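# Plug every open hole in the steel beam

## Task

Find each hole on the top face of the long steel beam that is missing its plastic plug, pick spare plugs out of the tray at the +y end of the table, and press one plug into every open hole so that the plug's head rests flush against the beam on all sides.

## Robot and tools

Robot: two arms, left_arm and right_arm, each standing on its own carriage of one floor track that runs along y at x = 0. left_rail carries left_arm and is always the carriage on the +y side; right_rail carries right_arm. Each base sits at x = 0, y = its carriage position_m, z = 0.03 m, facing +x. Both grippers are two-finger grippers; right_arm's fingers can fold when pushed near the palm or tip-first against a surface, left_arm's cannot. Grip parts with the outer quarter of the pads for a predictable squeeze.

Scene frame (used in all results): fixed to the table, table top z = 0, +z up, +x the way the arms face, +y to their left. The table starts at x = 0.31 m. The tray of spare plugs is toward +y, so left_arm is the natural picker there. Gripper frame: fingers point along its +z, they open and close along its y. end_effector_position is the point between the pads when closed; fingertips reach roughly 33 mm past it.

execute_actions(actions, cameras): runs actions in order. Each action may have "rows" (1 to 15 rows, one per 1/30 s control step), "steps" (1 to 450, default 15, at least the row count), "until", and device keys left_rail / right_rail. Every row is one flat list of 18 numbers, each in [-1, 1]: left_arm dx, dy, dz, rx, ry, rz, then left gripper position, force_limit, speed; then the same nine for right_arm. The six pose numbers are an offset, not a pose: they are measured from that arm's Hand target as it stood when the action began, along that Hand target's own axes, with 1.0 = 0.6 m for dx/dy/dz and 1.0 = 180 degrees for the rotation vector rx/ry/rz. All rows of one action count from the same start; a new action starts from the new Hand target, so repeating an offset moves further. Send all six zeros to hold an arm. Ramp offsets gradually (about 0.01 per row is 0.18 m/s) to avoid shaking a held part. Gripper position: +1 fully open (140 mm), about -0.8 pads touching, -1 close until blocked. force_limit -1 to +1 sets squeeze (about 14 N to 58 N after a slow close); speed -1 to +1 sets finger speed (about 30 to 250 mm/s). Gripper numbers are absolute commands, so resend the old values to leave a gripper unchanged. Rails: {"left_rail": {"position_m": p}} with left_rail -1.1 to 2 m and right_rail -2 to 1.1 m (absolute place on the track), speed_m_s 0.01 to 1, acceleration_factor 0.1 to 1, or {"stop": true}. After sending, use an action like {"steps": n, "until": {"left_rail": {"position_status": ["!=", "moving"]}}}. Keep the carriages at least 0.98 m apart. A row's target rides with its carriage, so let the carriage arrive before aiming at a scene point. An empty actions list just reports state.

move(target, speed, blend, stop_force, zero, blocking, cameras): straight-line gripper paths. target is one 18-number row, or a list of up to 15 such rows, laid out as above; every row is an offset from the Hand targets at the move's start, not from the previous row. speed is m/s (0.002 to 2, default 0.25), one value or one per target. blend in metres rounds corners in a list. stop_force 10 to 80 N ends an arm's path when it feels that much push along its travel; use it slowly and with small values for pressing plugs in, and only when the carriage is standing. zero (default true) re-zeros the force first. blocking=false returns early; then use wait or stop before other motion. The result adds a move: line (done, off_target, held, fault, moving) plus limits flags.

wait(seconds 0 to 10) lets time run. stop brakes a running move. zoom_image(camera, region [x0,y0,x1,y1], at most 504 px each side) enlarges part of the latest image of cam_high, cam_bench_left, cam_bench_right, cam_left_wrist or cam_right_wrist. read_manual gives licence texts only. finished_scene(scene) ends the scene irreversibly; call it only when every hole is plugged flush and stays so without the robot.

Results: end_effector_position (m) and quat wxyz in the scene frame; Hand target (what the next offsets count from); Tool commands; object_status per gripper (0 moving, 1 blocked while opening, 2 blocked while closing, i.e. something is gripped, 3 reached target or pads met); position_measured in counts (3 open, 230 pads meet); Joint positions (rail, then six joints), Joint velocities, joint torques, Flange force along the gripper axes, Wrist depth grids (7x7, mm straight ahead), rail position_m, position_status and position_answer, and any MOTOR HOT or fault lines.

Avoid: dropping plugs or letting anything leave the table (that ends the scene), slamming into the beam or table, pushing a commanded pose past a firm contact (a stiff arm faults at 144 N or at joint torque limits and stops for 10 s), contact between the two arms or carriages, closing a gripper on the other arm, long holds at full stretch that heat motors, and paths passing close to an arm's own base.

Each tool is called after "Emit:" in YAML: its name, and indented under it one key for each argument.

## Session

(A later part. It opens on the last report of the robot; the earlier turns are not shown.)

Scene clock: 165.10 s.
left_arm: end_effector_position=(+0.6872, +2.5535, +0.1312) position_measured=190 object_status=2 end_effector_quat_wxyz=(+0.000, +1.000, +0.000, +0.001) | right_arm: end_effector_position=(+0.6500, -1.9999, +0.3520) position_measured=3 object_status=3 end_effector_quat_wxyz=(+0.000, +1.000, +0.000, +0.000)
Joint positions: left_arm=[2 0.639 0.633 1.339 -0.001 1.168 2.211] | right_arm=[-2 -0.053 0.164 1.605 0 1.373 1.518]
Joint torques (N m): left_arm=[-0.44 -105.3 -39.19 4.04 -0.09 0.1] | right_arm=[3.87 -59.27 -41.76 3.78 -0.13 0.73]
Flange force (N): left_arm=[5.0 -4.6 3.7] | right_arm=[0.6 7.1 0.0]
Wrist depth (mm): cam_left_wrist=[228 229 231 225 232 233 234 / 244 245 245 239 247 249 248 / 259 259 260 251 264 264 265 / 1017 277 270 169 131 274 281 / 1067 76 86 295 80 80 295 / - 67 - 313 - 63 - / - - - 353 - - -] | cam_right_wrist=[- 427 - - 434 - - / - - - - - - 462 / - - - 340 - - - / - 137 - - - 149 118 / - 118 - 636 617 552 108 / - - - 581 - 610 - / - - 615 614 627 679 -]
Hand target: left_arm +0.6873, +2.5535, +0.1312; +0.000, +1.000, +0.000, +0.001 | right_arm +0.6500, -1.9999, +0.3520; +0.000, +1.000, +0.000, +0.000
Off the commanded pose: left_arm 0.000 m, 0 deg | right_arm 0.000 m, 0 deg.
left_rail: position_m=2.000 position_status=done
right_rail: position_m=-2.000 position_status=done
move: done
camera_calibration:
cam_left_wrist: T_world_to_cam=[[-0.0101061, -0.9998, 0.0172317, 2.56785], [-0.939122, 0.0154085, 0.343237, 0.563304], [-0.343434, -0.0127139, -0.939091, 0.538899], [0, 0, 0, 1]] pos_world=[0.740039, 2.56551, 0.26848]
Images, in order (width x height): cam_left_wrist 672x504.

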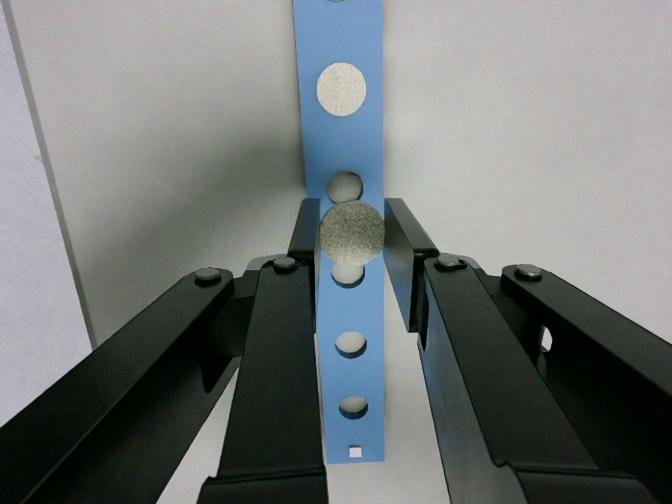

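Emit:
move:
  target: [-0.012,0.9225,-0.2815,0,0,0,-1,-0.5,-1,0,0,0,0,0,0,1,1,1]
  cameras: []

Emit:
execute_actions:
  actions:
    - {"left_rail":{"position_m":-1.018,"acceleration_factor":0.6},"steps":400,"until":{"all":{"status":"ended"}}}
  cameras: []

Emit:
move:
  target: [0,0.54,0.0563,0,0,0,-1,-0.5,-1,0,0,0,0,0,0,1,1,1]
  cameras: ["cam_left_wrist","cam_bench_right"]

Scene clock: 172.80 s.
left_arm: end_effector_position=(+0.6797, +2.0000, +0.3001) position_measured=190 object_status=2 end_effector_quat_wxyz=(+0.000, +1.000, +0.000, +0.001) | right_arm: end_effector_position=(+0.6500, -1.9999, +0.3520) position_measured=3 object_status=3 end_effector_quat_wxyz=(+0.000, +1.000, +0.000, +0.000)
Joint positions: left_arm=[2 -0.051 0.229 1.62 0 1.29 1.52] | right_arm=[-2 -0.053 0.164 1.605 0 1.373 1.518]
Joint torques (N m): left_arm=[-0.07 -69.28 -40.86 4.28 -0.05 0.1] | right_arm=[4.01 -59 -41.63 3.79 -0.12 0.75]
Flange force (N): left_arm=[7.5 0.0 2.9] | right_arm=[-0.1 7.2 -0.5]
Wrist depth (mm): cam_left_wrist=[374 383 376 - 376 379 380 / 397 387 399 402 402 396 281 / 405 420 426 416 427 360 292 / 435 443 101 167 131 311 309 / - 76 87 494 80 80 487 / - 67 - 535 - 63 - / - - - - - - -] | cam_right_wrist=[- - 439 - - - 443 / - - - - - 472 - / - - 353 - 539 - - / - 135 - - 497 141 125 / - 126 - - - 564 108 / - 650 - - - - - / - - 615 614 610 1487 1635]
Hand target: left_arm +0.6797, +2.0000, +0.3000; +0.000, +1.000, +0.000, +0.001 | right_arm +0.6500, -1.9999, +0.3520; +0.000, +1.000, +0.000, +0.000
Off the commanded pose: left_arm 0.000 m, 0 deg | right_arm 0.000 m, 0 deg.
left_rail: position_m=2.000 position_status=done
right_rail: position_m=-2.000 position_status=done
move: done
No camera images: "cameras" was empty.

Scene clock: 177.03 s.
left_arm: end_effector_position=(+0.6797, -1.0178, +0.3000) position_measured=190 object_status=2 end_effector_quat_wxyz=(+0.000, +1.000, +0.000, +0.001) | right_arm: end_effector_position=(+0.6500, -1.9999, +0.3520) position_measured=3 object_status=3 end_effector_quat_wxyz=(+0.000, +1.000, +0.000, +0.000)
Joint positions: left_arm=[-1.018 -0.051 0.229 1.62 0 1.29 1.52] | right_arm=[-2 -0.053 0.164 1.605 0 1.373 1.518]
Joint torques (N m): left_arm=[0.02 -69.15 -40.9 4.24 -0.02 0.13] | right_arm=[4.01 -58.91 -41.68 3.81 -0.12 0.71]
Flange force (N): left_arm=[7.0 0.1 2.9] | right_arm=[-0.1 7.2 -0.5]
Wrist depth (mm): cam_left_wrist=[371 373 383 377 379 381 353 / - - - 398 392 396 - / 290 - - 288 289 299 - / - 307 94 168 122 304 398 / - 76 86 87 80 80 479 / - 67 - 528 - 63 - / - - - - - - -] | cam_right_wrist=[- 438 - 443 430 445 436 / - 329 - - - - - / 342 - - - - 525 - / - 135 518 541 - 148 119 / - 117 - 544 557 - 108 / - - 619 - - 643 - / - - 610 610 610 1635 1601]
Hand target: left_arm +0.6797, -1.0178, +0.3000; +0.000, +1.000, +0.000, +0.001 | right_arm +0.6500, -1.9999, +0.3520; +0.000, +1.000, +0.000, +0.000
Tool commands: left_gripper/position=-1.0 left_gripper/force_limit=-0.5 left_gripper/speed=-1.0 right_gripper/position=+1.0 right_gripper/force_limit=+1.0 right_gripper/speed=+1.0
Off the commanded pose: left_arm 0.000 m, 0 deg | right_arm 0.000 m, 0 deg.
left_rail: position_m=-1.018 position_status=done
right_rail: position_m=-2.000 position_status=done
No camera images: "cameras" was empty.

Scene clock: 178.73 s.
left_arm: end_effector_position=(+0.6798, -1.3419, +0.2663) position_measured=190 object_status=2 end_effector_quat_wxyz=(+0.000, +1.000, +0.000, +0.001) | right_arm: end_effector_position=(+0.6500, -1.9999, +0.3520) position_measured=3 object_status=3 end_effector_quat_wxyz=(+0.000, +1.000, +0.000, +0.000)
Joint positions: left_arm=[-1.018 -0.491 0.358 1.511 0.001 1.271 1.08] | right_arm=[-2 -0.053 0.164 1.605 0 1.373 1.518]
Joint torques (N m): left_arm=[-0.02 -81.97 -40.61 4.27 -0.1 0.14] | right_arm=[3.89 -59.1 -41.7 3.81 -0.14 0.75]
Flange force (N): left_arm=[6.7 3.3 2.6] | right_arm=[0.3 7.3 -0.3]
Wrist depth (mm): cam_left_wrist=[344 346 300 346 349 347 346 / 357 344 - 241 248 247 245 / 252 254 - 253 259 258 258 / - - 95 169 122 266 277 / - 76 86 - 80 80 - / - 67 - - - 63 - / - - - - - - -] | cam_right_wrist=[- 427 - 453 - 437 440 / - - - - - - 460 / - - - 354 - - - / - 134 520 532 - 150 119 / - 119 532 510 - 546 108 / - - - 614 - 622 - / - - 617 610 610 1506 -]
Hand target: left_arm +0.6798, -1.3419, +0.2662; +0.000, +1.000, +0.000, +0.001 | right_arm +0.6500, -1.9999, +0.3520; +0.000, +1.000, +0.000, +0.000
Off the commanded pose: left_arm 0.000 m, 0 deg | right_arm 0.000 m, 0 deg.
left_rail: position_m=-1.018 position_status=done
right_rail: position_m=-2.000 position_status=done
move: done
camera_calibration:
cam_left_wrist: T_world_to_cam=[[-0.0100706, -0.999799, 0.0173252, -1.32924], [-0.939123, 0.0154072, 0.343236, 0.569945], [-0.343434, -0.0128139, -0.939089, 0.613441], [0, 0, 0, 1]] pos_world=[0.732539, -1.32989, 0.403479]
Images, in order (width x height): cam_bench_right 672x504, cam_left_wrist 672x504.

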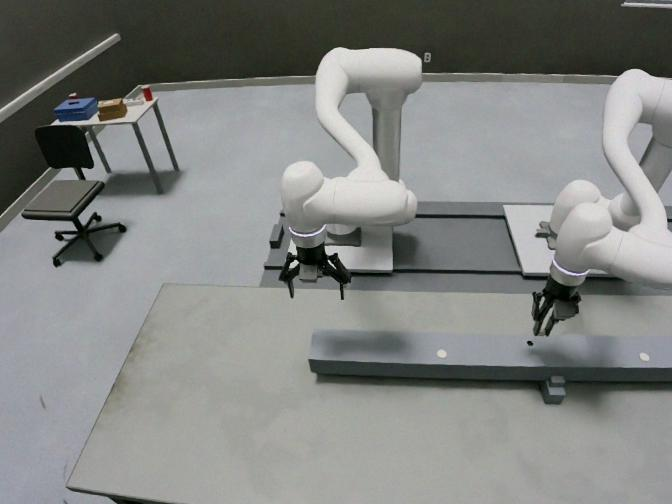

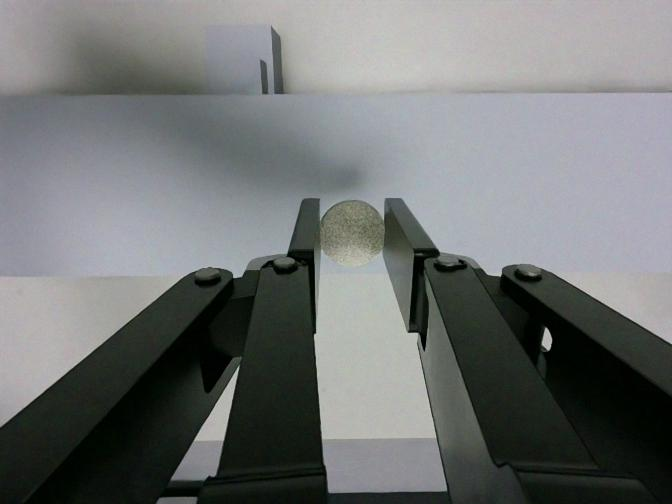

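Emit:
move:
  target: [-0.04,0,0,0,0,0,-1,-0.5,-1,0,0,0,0,0,0,1,1,1]
  cameras: ["cam_left_wrist"]

Scene clock: 181.53 s.
left_arm: end_effector_position=(+0.6558, -1.3419, +0.2662) position_measured=190 object_status=2 end_effector_quat_wxyz=(+0.000, +1.000, +0.000, +0.001) | right_arm: end_effector_position=(+0.6500, -1.9999, +0.3520) position_measured=3 object_status=3 end_effector_quat_wxyz=(+0.000, +1.000, +0.000, +0.000)
Joint positions: left_arm=[-1.018 -0.506 0.325 1.557 0.001 1.258 1.064] | right_arm=[-2 -0.053 0.164 1.605 0 1.373 1.518]
Joint torques (N m): left_arm=[-0.16 -78.02 -40.44 4.24 -0.06 0.02] | right_arm=[3.96 -59.13 -41.73 3.75 -0.11 0.74]
Flange force (N): left_arm=[6.0 2.7 2.7] | right_arm=[0.3 7.4 -0.4]
Wrist depth (mm): cam_left_wrist=[343 349 291 233 342 234 343 / - - 240 242 248 243 244 / 257 252 264 254 258 264 264 / 411 420 111 170 122 269 431 / - 76 86 86 80 80 445 / - 67 - - - 63 - / - - - - - - -] | cam_right_wrist=[428 - - - - - 442 / - - - - 461 460 464 / - 540 351 - - - - / 505 137 519 - - 142 126 / - 126 - - - - 108 / - 650 - - - - - / - - 609 615 617 690 1647]
Hand target: left_arm +0.6558, -1.3419, +0.2662; +0.000, +1.000, +0.000, +0.001 | right_arm +0.6500, -1.9999, +0.3520; +0.000, +1.000, +0.000, +0.000
Off the commanded pose: left_arm 0.000 m, 0 deg | right_arm 0.000 m, 0 deg.
left_rail: position_m=-1.018 position_status=done
right_rail: position_m=-2.000 position_status=done
move: done
camera_calibration:
cam_left_wrist: T_world_to_cam=[[-0.0100327, -0.999798, 0.0174205, -1.32954], [-0.939079, 0.0154061, 0.343356, 0.54736], [-0.343555, -0.0129144, -0.939044, 0.605037], [0, 0, 0, 1]] pos_world=[0.708539, -1.32989, 0.403379]
Images, in order (width x height): cam_left_wrist 672x504.

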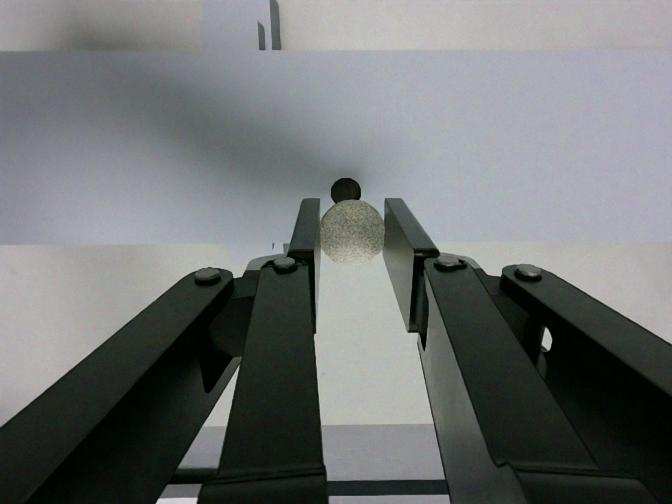

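Emit:
move:
  target: [-0.004,0.001,0.1,0,0,0,-1,-0.5,-1,0,0,0,0,0,0,1,1,1]
  speed: 0.08
  cameras: []

Emit:
move:
  target: [0,0,0.058,0,0,0,-1,-0.5,-1,0,0,0,0,0,0,1,1,1]
  speed: 0.008
  stop_force: 30
  cameras: ["cam_left_wrist"]

Emit:
move:
  target: [0,0,-0.002,0,0,0,-1,-0.5,-1,0,0,0,0,0,0,1,1,1]
  cameras: []

Emit:
move:
  target: [0,0,0,0,0,0,-0.3,-0.5,-0.9,0,0,0,0,0,0,1,1,1]
  cameras: []

Emit:
move:
  target: [0,0,-0.15,0,0,0,-0.3,-0.5,-0.9,0,0,0,0,0,0,1,1,1]
  cameras: ["cam_left_wrist"]

Emit:
zoom_image:
  camera: "cam_left_wrist"
  region: [260, 120, 440, 260]

Scene clock: 188.70 s.
left_arm: end_effector_position=(+0.6535, -1.3425, +0.2062) position_measured=190 object_status=2 end_effector_quat_wxyz=(+0.000, +1.000, +0.000, +0.001) | right_arm: end_effector_position=(+0.6500, -1.9999, +0.3520) position_measured=3 object_status=3 end_effector_quat_wxyz=(+0.000, +1.000, +0.000, +0.000)
Joint positions: left_arm=[-1.018 -0.509 0.357 1.628 0.001 1.155 1.062] | right_arm=[-2 -0.053 0.164 1.605 0 1.373 1.518]
Joint torques (N m): left_arm=[0.07 -80.2 -38.75 4.07 -0.06 0.06] | right_arm=[3.83 -59.19 -41.76 3.8 -0.09 0.75]
Flange force (N): left_arm=[6.7 3.4 3.5] | right_arm=[0.3 6.9 0.1]
Wrist depth (mm): cam_left_wrist=[- 177 180 180 180 180 179 / - 183 186 186 185 185 188 / - - 197 196 200 202 200 / - 210 208 169 131 211 215 / - 76 86 381 80 80 - / - 67 - 418 - 63 - / - - - 444 - - -] | cam_right_wrist=[439 - - 430 434 - - / - - - - 464 460 - / - - - 345 - 482 - / - 135 - 558 514 148 119 / - 118 - - - 552 108 / 625 627 - - - 625 - / - 667 615 614 615 643 1696]
Hand target: left_arm +0.6535, -1.3425, +0.2062; +0.000, +1.000, +0.000, +0.001 | right_arm +0.6500, -1.9999, +0.3520; +0.000, +1.000, +0.000, +0.000
Off the commanded pose: left_arm 0.000 m, 0 deg | right_arm 0.000 m, 0 deg.
left_rail: position_m=-1.018 position_status=done
right_rail: position_m=-2.000 position_status=done
move: done
No camera images: "cameras" was empty.

Scene clock: 193.57 s.
left_arm: end_effector_position=(+0.6536, -1.3425, +0.1720) position_measured=190 object_status=2 end_effector_quat_wxyz=(+0.000, +1.000, +0.000, +0.001) | right_arm: end_effector_position=(+0.6500, -1.9999, +0.3520) position_measured=3 object_status=3 end_effector_quat_wxyz=(+0.000, +1.000, +0.000, +0.000)
Joint positions: left_arm=[-1.018 -0.509 0.38 1.661 0.001 1.098 1.062] | right_arm=[-2 -0.053 0.164 1.605 0 1.373 1.518]
Joint torques (N m): left_arm=[-0.44 -50.47 -21.67 3.89 -3.76 0.15] | right_arm=[3.95 -59.11 -41.8 3.79 -0.11 0.75]
Flange force (N): left_arm=[-0.7 -0.9 -39.9] | right_arm=[0.0 7.3 -0.5]
Wrist depth (mm): cam_left_wrist=[258 146 147 148 149 149 149 / - 156 155 155 155 156 156 / 166 164 165 166 165 166 165 / 175 173 95 166 132 175 179 / - 76 87 342 80 80 186 / - 67 - 362 - 63 - / - - - - - - -] | cam_right_wrist=[- - - - 445 - 445 / - - - - 452 - - / 351 - - - - - - / - 135 - - - 149 118 / - 118 - - 565 - 108 / - - 615 609 617 619 - / - - 610 612 614 643 1671]
Hand target: left_arm +0.6536, -1.3425, +0.1720; +0.000, +1.000, +0.000, +0.001 (not the last commanded pose) | right_arm +0.6500, -1.9999, +0.3520; +0.000, +1.000, +0.000, +0.000
Off the commanded pose: left_arm 0.001 m, 0 deg | right_arm 0.000 m, 0 deg.
left_rail: position_m=-1.018 position_status=done
right_rail: position_m=-2.000 position_status=done
move: contact (left_arm)
camera_calibration:
cam_left_wrist: T_world_to_cam=[[-0.0100372, -0.999798, 0.017417, -1.32862], [-0.939188, 0.015405, 0.343059, 0.577781], [-0.343258, -0.0129145, -0.939152, 0.515732], [0, 0, 0, 1]] pos_world=[0.706338, -1.33059, 0.309279]
Images, in order (width x height): cam_left_wrist 672x504.

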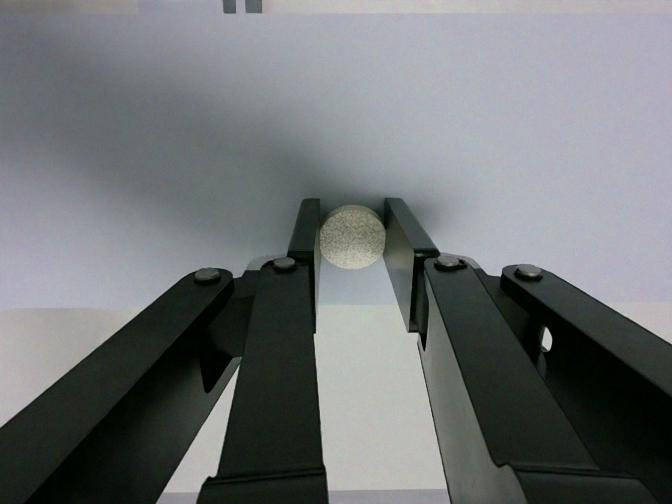

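Scene clock: 194.27 s.
left_arm: end_effector_position=(+0.6536, -1.3425, +0.1731) position_measured=190 object_status=2 end_effector_quat_wxyz=(+0.000, +1.000, +0.000, +0.001) | right_arm: end_effector_position=(+0.6500, -1.9999, +0.3520) position_measured=3 object_status=3 end_effector_quat_wxyz=(+0.000, +1.000, +0.000, +0.000)
Joint positions: left_arm=[-1.018 -0.509 0.38 1.66 0.001 1.1 1.062] | right_arm=[-2 -0.053 0.164 1.605 0 1.373 1.518]
Joint torques (N m): left_arm=[0.24 -77.07 -37.51 4.31 -1.64 0.09] | right_arm=[3.8 -59.04 -41.84 3.83 -0.1 0.73]
Flange force (N): left_arm=[2.2 1.5 -2.0] | right_arm=[-0.8 6.7 -0.6]
Wrist depth (mm): cam_left_wrist=[150 182 149 149 149 149 150 / 154 156 153 156 156 156 157 / 165 167 167 165 166 167 168 / 176 175 101 167 132 176 179 / - 76 86 184 80 80 185 / - 67 - 368 - 63 - / - - - - - - -] | cam_right_wrist=[- 456 - 429 429 437 440 / - 323 - - - - 462 / - - 335 - - - - / - 134 506 - 519 513 119 / - 548 - - 558 561 108 / - - - 652 617 - - / - 638 614 607 614 1496 1647]
Hand target: left_arm +0.6536, -1.3425, +0.1732; +0.000, +1.000, +0.000, +0.001 | right_arm +0.6500, -1.9999, +0.3520; +0.000, +1.000, +0.000, +0.000
Off the commanded pose: left_arm 0.000 m, 0 deg | right_arm 0.000 m, 0 deg.
left_rail: position_m=-1.018 position_status=done
right_rail: position_m=-2.000 position_status=done
move: done
No camera images: "cameras" was empty.

Scene clock: 194.90 s.
left_arm: end_effector_position=(+0.6536, -1.3425, +0.1732) position_measured=167 object_status=0 end_effector_quat_wxyz=(+0.000, +1.000, +0.000, +0.001) | right_arm: end_effector_position=(+0.6500, -1.9999, +0.3520) position_measured=3 object_status=3 end_effector_quat_wxyz=(+0.000, +1.000, +0.000, +0.000)
Joint positions: left_arm=[-1.018 -0.509 0.38 1.66 0.001 1.1 1.062] | right_arm=[-2 -0.053 0.164 1.605 0 1.373 1.518]
Joint torques (N m): left_arm=[-0.23 -81.49 -37.66 4 -0.1 0.09] | right_arm=[3.73 -59.03 -41.78 3.8 -0.1 0.74]
Flange force (N): left_arm=[7.0 3.1 3.9] | right_arm=[-0.6 6.5 -0.5]
Wrist depth (mm): cam_left_wrist=[149 147 149 148 149 149 150 / - 150 154 156 156 156 157 / 165 165 167 165 166 167 168 / 176 174 111 170 135 176 179 / - 76 86 182 - 80 85 / - 71 60 390 - 60 - / - - - 410 - - -] | cam_right_wrist=[- 430 431 - - 455 434 / - - 324 - - 469 462 / 347 - - - - - - / - 145 499 - - 140 119 / - 135 - 560 - - 108 / - 602 - 617 656 614 - / - 652 615 617 617 1496 1683]
Hand target: left_arm +0.6536, -1.3425, +0.1732; +0.000, +1.000, +0.000, +0.001 | right_arm +0.6500, -1.9999, +0.3520; +0.000, +1.000, +0.000, +0.000
Off the commanded pose: left_arm 0.000 m, 0 deg | right_arm 0.000 m, 0 deg.
left_rail: position_m=-1.018 position_status=done
right_rail: position_m=-2.000 position_status=done
move: done
No camera images: "cameras" was empty.

Scene clock: 195.67 s.
left_arm: end_effector_position=(+0.6534, -1.3425, +0.2632) position_measured=167 object_status=3 end_effector_quat_wxyz=(+0.000, +1.000, +0.000, +0.001) | right_arm: end_effector_position=(+0.6500, -1.9999, +0.3520) position_measured=3 object_status=3 end_effector_quat_wxyz=(+0.000, +1.000, +0.000, +0.000)
Joint positions: left_arm=[-1.018 -0.509 0.324 1.565 0.001 1.251 1.062] | right_arm=[-2 -0.053 0.164 1.605 0 1.373 1.518]
Joint torques (N m): left_arm=[-0.18 -78.11 -39.97 4.26 -0.03 0.1] | right_arm=[3.95 -58.97 -41.79 3.77 -0.1 0.73]
Flange force (N): left_arm=[7.1 3.3 2.5] | right_arm=[-0.2 7.3 0.1]
Wrist depth (mm): cam_left_wrist=[342 338 294 339 236 342 344 / - - 236 239 - 241 241 / 247 260 261 250 260 250 251 / - 413 111 266 135 264 434 / - 76 87 - - 80 79 / - 71 60 - - 60 - / - - - 531 - - -] | cam_right_wrist=[429 - - 417 - - - / - - 331 - 467 462 460 / - - - - 526 488 491 / - 137 525 519 524 149 118 / - 126 - - - 554 108 / - 615 - 620 - 572 - / - - 614 617 610 687 1683]
Hand target: left_arm +0.6535, -1.3425, +0.2632; +0.000, +1.000, +0.000, +0.001 | right_arm +0.6500, -1.9999, +0.3520; +0.000, +1.000, +0.000, +0.000
Off the commanded pose: left_arm 0.000 m, 0 deg | right_arm 0.000 m, 0 deg.
left_rail: position_m=-1.018 position_status=done
right_rail: position_m=-2.000 position_status=done
move: done
camera_calibration:
cam_left_wrist: T_world_to_cam=[[-0.0100372, -0.999798, 0.017417, -1.33011], [-0.939188, 0.015405, 0.343059, 0.546304], [-0.343258, -0.0129145, -0.939152, 0.601316], [0, 0, 0, 1]] pos_world=[0.706138, -1.33049, 0.400479]
Images, in order (width x height): cam_left_wrist 672x504.

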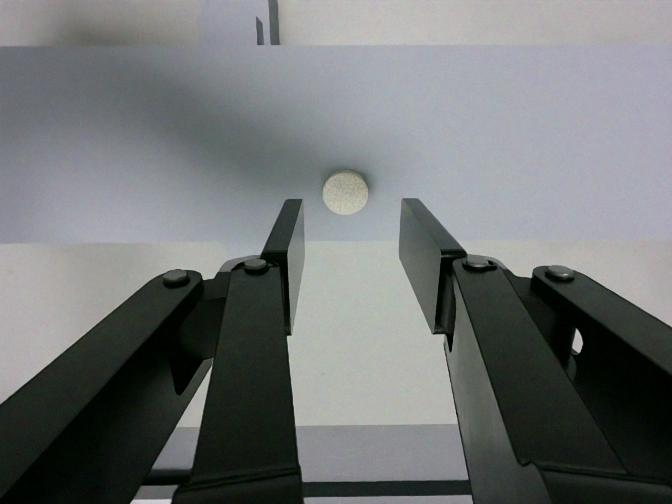

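Scaled by 2.800 from the camera's 672x504 image, which has a finer 960x720 frame.

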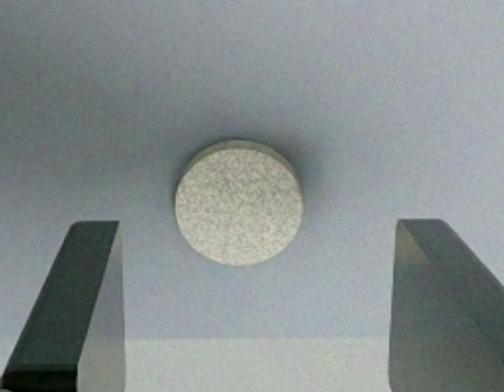

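Emit:
move:
  target: [0,0,0.11,0,0,0,-1,-0.5,0,0,0,0,0,0,0,1,1,1]
  speed: 0.1
  cameras: []

Emit:
move:
  target: [0,0,0.06,0,0,0,-1,-0.5,0,0,0,0,0,0,0,1,1,1]
  speed: 0.008
  stop_force: 72
  cameras: []

Emit:
move:
  target: [0,0,-0.03,0,0,0,-1,-0.5,0,0,0,0,0,0,0,1,1,1]
  cameras: []

Emit:
move:
  target: [0,-0.075,0,0,0,0,-1,-0.5,0,0,0,0,0,0,0,1,1,1]
  cameras: ["cam_left_wrist","cam_bench_right"]

Emit:
zoom_image:
  camera: "cam_left_wrist"
  region: [330, 120, 600, 300]

Emit:
zoom_image:
  camera: "cam_bench_right"
  region: [420, 310, 672, 400]

Scene clock: 203.40 s.
left_arm: end_effector_position=(+0.6536, -1.3426, +0.1972) position_measured=233 object_status=3 end_effector_quat_wxyz=(+0.000, +1.000, +0.000, +0.001) | right_arm: end_effector_position=(+0.6500, -1.9999, +0.3520) position_measured=3 object_status=3 end_effector_quat_wxyz=(+0.000, +1.000, +0.000, +0.000)
Joint positions: left_arm=[-1.018 -0.509 0.363 1.637 0.001 1.14 1.062] | right_arm=[-2 -0.053 0.164 1.605 0 1.373 1.518]
Joint torques (N m): left_arm=[0.03 -80.29 -38.45 4.05 -0.12 0.13] | right_arm=[3.94 -59.01 -41.75 3.78 -0.15 0.72]
Flange force (N): left_arm=[6.4 3.3 3.4] | right_arm=[-0.9 7.0 -0.7]
Wrist depth (mm): cam_left_wrist=[283 171 171 172 173 171 173 / - 174 175 178 179 179 179 / 190 186 189 187 189 191 191 / 201 - 199 118 200 204 203 / 368 - 76 - 80 80 369 / - - - 60 60 70 59 / - - - - - - 57] | cam_right_wrist=[437 - - 437 433 - 445 / - 332 - - - - - / - - - - - - 484 / - 135 - 509 523 508 118 / - 118 - 550 - - 108 / - - - - - 638 - / - 675 614 614 607 679 -]
Hand target: left_arm +0.6536, -1.3425, +0.1972; +0.000, +1.000, +0.000, +0.001 | right_arm +0.6500, -1.9999, +0.3520; +0.000, +1.000, +0.000, +0.000
Off the commanded pose: left_arm 0.000 m, 0 deg | right_arm 0.000 m, 0 deg.
left_rail: position_m=-1.018 position_status=done
right_rail: position_m=-2.000 position_status=done
move: done
No camera images: "cameras" was empty.

Scene clock: 206.67 s.
left_arm: end_effector_position=(+0.6537, -1.3426, +0.1762) position_measured=233 object_status=3 end_effector_quat_wxyz=(+0.000, +1.000, +0.000, +0.001) | right_arm: end_effector_position=(+0.6500, -1.9999, +0.3520) position_measured=3 object_status=3 end_effector_quat_wxyz=(+0.000, +1.000, +0.000, +0.000)
Joint positions: left_arm=[-1.018 -0.509 0.377 1.658 0.001 1.105 1.062] | right_arm=[-2 -0.053 0.164 1.605 0 1.373 1.518]
Joint torques (N m): left_arm=[-1.58 -21.02 -6.61 3.65 -6.86 0.04] | right_arm=[3.88 -59 -41.77 3.8 -0.12 0.72]
Flange force (N): left_arm=[-7.3 -6.1 -80.7] | right_arm=[-0.4 6.9 -0.4]
Wrist depth (mm): cam_left_wrist=[151 - 151 152 153 153 153 / - 164 158 161 160 160 160 / - 168 169 167 170 171 171 / - 181 - 118 177 182 183 / - - 76 - 80 80 350 / - - - 60 60 70 59 / - - - - - - 57] | cam_right_wrist=[- - - - - - - / - - - - - - - / - - - - - - - / 509 145 523 516 - 149 126 / - 118 554 - - - 108 / - - - 612 - - - / - - 615 614 620 1647 1601]
Hand target: left_arm +0.6537, -1.3426, +0.1762; +0.000, +1.000, +0.000, +0.001 (not the last commanded pose) | right_arm +0.6500, -1.9999, +0.3520; +0.000, +1.000, +0.000, +0.000
Off the commanded pose: left_arm 0.015 m, 0 deg | right_arm 0.000 m, 0 deg.
left_rail: position_m=-1.018 position_status=done
right_rail: position_m=-2.000 position_status=done
move: contact (left_arm)
No camera images: "cameras" was empty.

Scene clock: 207.37 s.
left_arm: end_effector_position=(+0.6537, -1.3426, +0.1941) position_measured=233 object_status=3 end_effector_quat_wxyz=(+0.000, +1.000, +0.000, +0.001) | right_arm: end_effector_position=(+0.6500, -1.9999, +0.3520) position_measured=3 object_status=3 end_effector_quat_wxyz=(+0.000, +1.000, +0.000, +0.000)
Joint positions: left_arm=[-1.018 -0.509 0.365 1.64 0.001 1.135 1.062] | right_arm=[-2 -0.053 0.164 1.605 0 1.373 1.518]
Joint torques (N m): left_arm=[-0.14 -80.09 -38 4.08 -0.09 0.14] | right_arm=[3.91 -59.08 -41.73 3.77 -0.11 0.73]
Flange force (N): left_arm=[6.8 3.2 2.9] | right_arm=[0.2 7.1 0.0]
Wrist depth (mm): cam_left_wrist=[278 - - 169 169 170 170 / - - 173 176 176 176 176 / - 196 188 184 187 187 188 / 198 198 195 117 196 200 201 / 366 - 76 - 80 80 - / - - - 60 60 70 59 / - - - - - - 57] | cam_right_wrist=[- - - 440 - - - / - - - - 447 - - / - - 339 - 486 - 497 / - 137 521 - 525 148 126 / - 544 - - 535 - 108 / 627 - 656 - - - - / - - 619 622 617 685 1647]
Hand target: left_arm +0.6537, -1.3426, +0.1942; +0.000, +1.000, +0.000, +0.001 | right_arm +0.6500, -1.9999, +0.3520; +0.000, +1.000, +0.000, +0.000
Off the commanded pose: left_arm 0.000 m, 0 deg | right_arm 0.000 m, 0 deg.
left_rail: position_m=-1.018 position_status=done
right_rail: position_m=-2.000 position_status=done
move: done
No camera images: "cameras" was empty.

Scene clock: 208.10 s.
left_arm: end_effector_position=(+0.6537, -1.2976, +0.1941) position_measured=233 object_status=3 end_effector_quat_wxyz=(+0.000, +1.000, +0.000, +0.001) | right_arm: end_effector_position=(+0.6500, -1.9999, +0.3520) position_measured=3 object_status=3 end_effector_quat_wxyz=(+0.000, +1.000, +0.000, +0.000)
Joint positions: left_arm=[-1.018 -0.453 0.337 1.68 0.001 1.123 1.117] | right_arm=[-2 -0.053 0.164 1.605 0 1.373 1.518]
Joint torques (N m): left_arm=[-0.11 -77.46 -38.13 3.9 -0.12 0.13] | right_arm=[3.83 -59.01 -41.7 3.81 -0.08 0.72]
Flange force (N): left_arm=[6.9 2.8 3.3] | right_arm=[-0.1 6.9 -0.2]
Wrist depth (mm): cam_left_wrist=[277 280 169 - 169 169 170 / - 175 174 - 176 178 177 / - 186 189 187 186 187 188 / 197 199 - 117 189 200 202 / 365 - 76 - 80 80 375 / - - - 60 60 70 59 / - - - - - - 57] | cam_right_wrist=[- - 438 - - 439 449 / - - - - - - - / - - - - - - - / - 137 - - - 140 119 / - 126 - - - - 108 / - - 596 - 631 652 - / - - 610 609 612 1579 1659]
Hand target: left_arm +0.6537, -1.2976, +0.1942; +0.000, +1.000, +0.000, +0.001 | right_arm +0.6500, -1.9999, +0.3520; +0.000, +1.000, +0.000, +0.000
Off the commanded pose: left_arm 0.000 m, 0 deg | right_arm 0.000 m, 0 deg.
left_rail: position_m=-1.018 position_status=done
right_rail: position_m=-2.000 position_status=done
move: done
camera_calibration:
cam_left_wrist: T_world_to_cam=[[-0.0100689, -0.999794, 0.017635, -1.28406], [-0.93934, 0.0155037, 0.342637, 0.569845], [-0.342839, -0.0131153, -0.939302, 0.536658], [0, 0, 0, 1]] pos_world=[0.706336, -1.28559, 0.331479]
Images, in order (width x height): cam_bench_right 672x504, cam_left_wrist 672x504.

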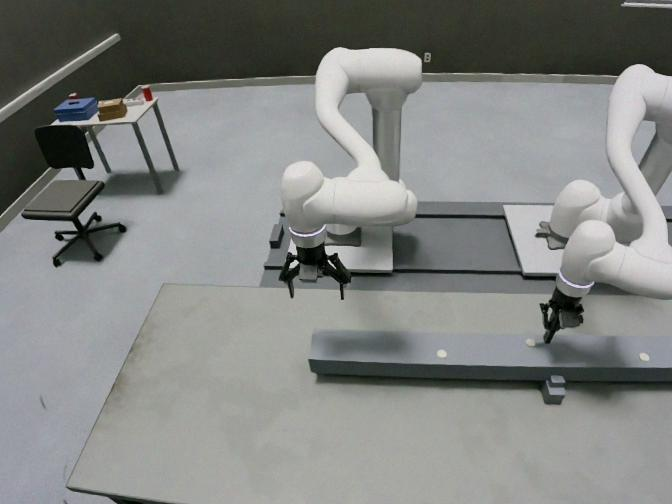

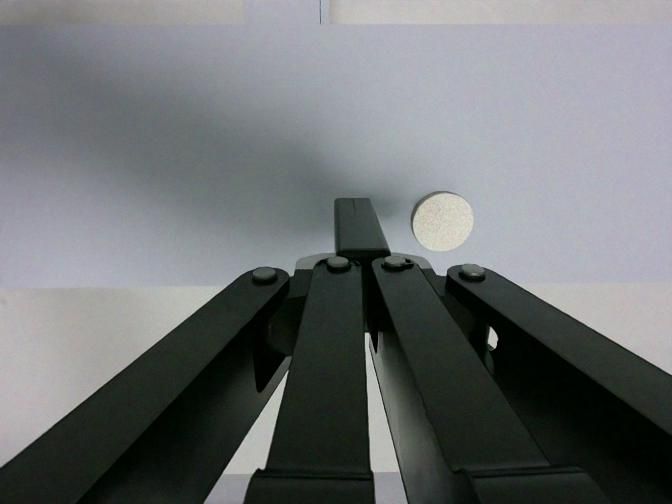

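Scaled by 1.867 from the camera's 672x504 image, which has a finer 960x720 frame.

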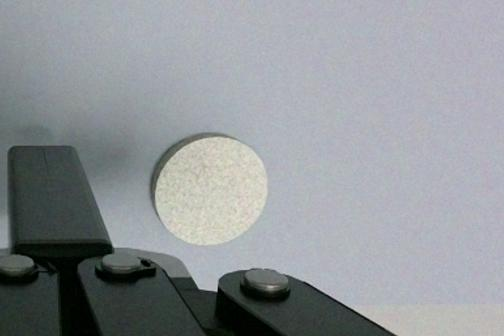

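Scaled by 2.000 from the camera's 672x504 image, which has a finer 960x720 frame.

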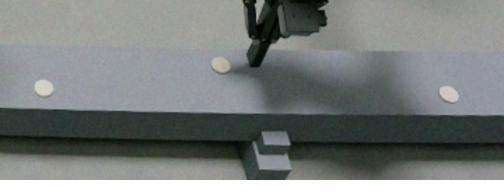

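Emit:
move:
  target: [0,0,-0.3,0,0,0,-1,-0.5,0,0,0,0,0,0,0,1,1,1]
  cameras: []

Emit:
execute_actions:
  actions:
    - {"left_rail":{"position_m":1.25},"steps":400,"until":{"all":{"status":"ended"}}}
  cameras: ["cam_left_wrist","cam_high","cam_bench_left"]

Scene clock: 213.17 s.
left_arm: end_effector_position=(+0.6532, -1.2975, +0.3742) position_measured=233 object_status=3 end_effector_quat_wxyz=(+0.000, +1.000, +0.000, +0.001) | right_arm: end_effector_position=(+0.6500, -1.9999, +0.3520) position_measured=3 object_status=3 end_effector_quat_wxyz=(+0.000, +1.000, +0.000, +0.000)
Joint positions: left_arm=[-1.018 -0.453 0.253 1.454 0.001 1.432 1.117] | right_arm=[-2 -0.053 0.164 1.605 0 1.373 1.518]
Joint torques (N m): left_arm=[0.16 -72.41 -41.87 4.42 -0.09 0.09] | right_arm=[3.78 -59.12 -41.62 3.76 -0.14 0.76]
Flange force (N): left_arm=[6.6 3.2 1.2] | right_arm=[0.2 6.8 -0.6]
Wrist depth (mm): cam_left_wrist=[- - - 438 432 445 324 / - 339 343 340 340 340 - / 363 - - 356 378 365 363 / - 520 525 118 515 523 532 / - - 76 - 80 80 - / - - - 60 60 70 59 / - - - - - - 57] | cam_right_wrist=[- - 425 446 - 446 - / - - - - - 459 - / - - - - - - 493 / - 135 - - - 143 119 / - 118 - - - - 108 / - - 660 583 - 610 - / - - 610 610 609 687 1659]
Hand target: left_arm +0.6533, -1.2975, +0.3742; +0.000, +1.000, +0.000, +0.001 | right_arm +0.6500, -1.9999, +0.3520; +0.000, +1.000, +0.000, +0.000
Off the commanded pose: left_arm 0.000 m, 0 deg | right_arm 0.000 m, 0 deg.
left_rail: position_m=-1.018 position_status=done
right_rail: position_m=-2.000 position_status=done
move: done
No camera images: "cameras" was empty.

Scene clock: 216.67 s.
left_arm: end_effector_position=(+0.6532, +0.9703, +0.3741) position_measured=233 object_status=3 end_effector_quat_wxyz=(+0.000, +1.000, +0.000, +0.001) | right_arm: end_effector_position=(+0.6500, -1.9999, +0.3520) position_measured=3 object_status=3 end_effector_quat_wxyz=(+0.000, +1.000, +0.000, +0.000)
Joint positions: left_arm=[1.25 -0.453 0.253 1.454 0.001 1.432 1.117] | right_arm=[-2 -0.053 0.164 1.605 0 1.373 1.518]
Joint torques (N m): left_arm=[-0.28 -72.45 -42.07 4.43 -0.12 0.12] | right_arm=[4.01 -59.04 -41.73 3.78 -0.12 0.75]
Flange force (N): left_arm=[6.5 2.5 1.5] | right_arm=[-0.7 7.1 -0.8]
Wrist depth (mm): cam_left_wrist=[- 435 385 424 424 445 - / - - 337 - 340 349 348 / 353 349 - 356 353 375 358 / 543 535 448 118 - 539 523 / - - 76 - 80 80 - / - - - 60 60 70 59 / - - - - - - 57] | cam_right_wrist=[- - 438 - - - - / - - - - 482 - - / - 344 - - - - 492 / - 134 - - - 148 119 / - 126 562 - - - 108 / - - 601 - 622 598 - / - 694 615 617 615 1506 1624]
Hand target: left_arm +0.6533, +0.9704, +0.3742; +0.000, +1.000, +0.000, +0.001 | right_arm +0.6500, -1.9999, +0.3520; +0.000, +1.000, +0.000, +0.000
Tool commands: left_gripper/position=-1.0 left_gripper/force_limit=-0.5 left_gripper/speed=+0.0 right_gripper/position=+1.0 right_gripper/force_limit=+1.0 right_gripper/speed=+1.0
Off the commanded pose: left_arm 0.000 m, 0 deg | right_arm 0.000 m, 0 deg.
left_rail: position_m=1.250 position_status=done
right_rail: position_m=-2.000 position_status=done
camera_calibration:
cam_left_wrist: T_world_to_cam=[[-0.0101613, -0.999792, 0.01767, 0.98024], [-0.939339, 0.0156025, 0.342635, 0.472537], [-0.34284, -0.0131165, -0.939302, 0.735341], [0, 0, 0, 1]] pos_world=[0.705937, 0.982309, 0.511479]
Images, in order (width x height): cam_high 672x504, cam_bench_left 672x504, cam_left_wrist 672x504.

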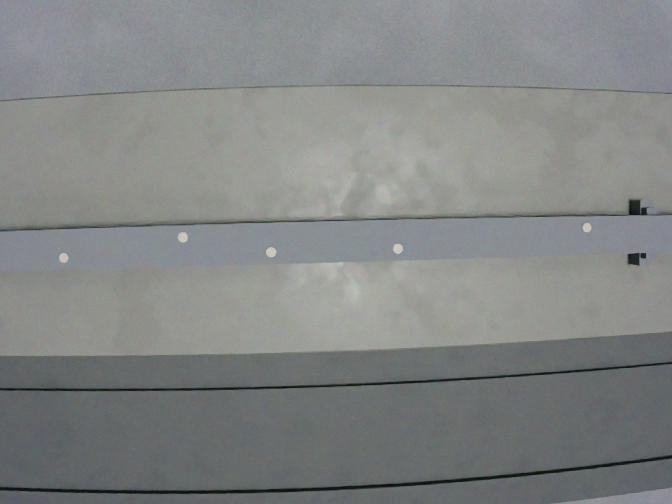

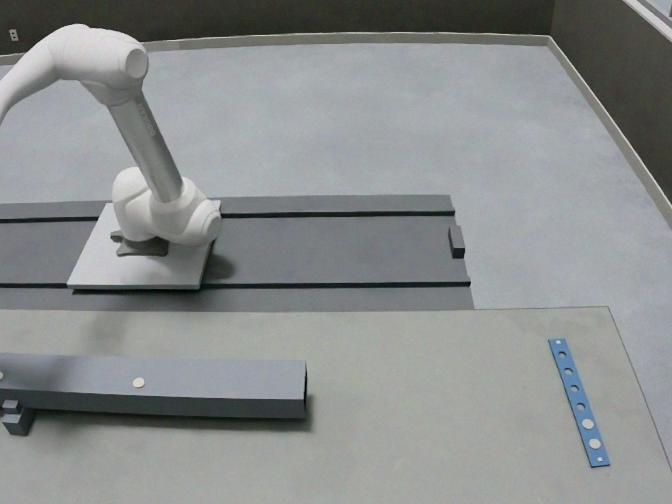

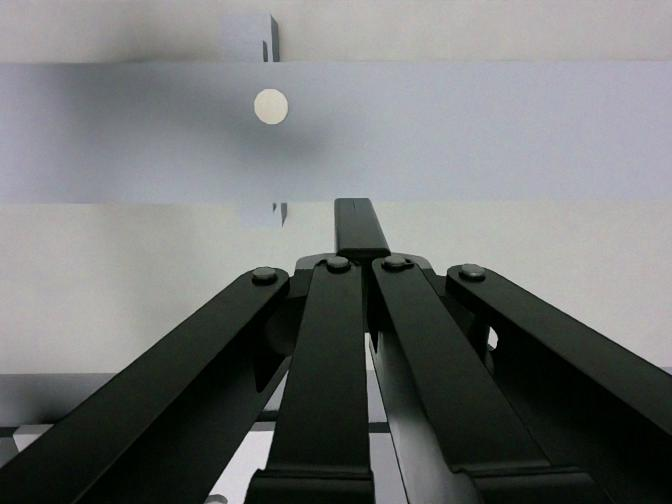

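Emit:
finished_scene:
  scene: 1

The scene is finished: the task was done.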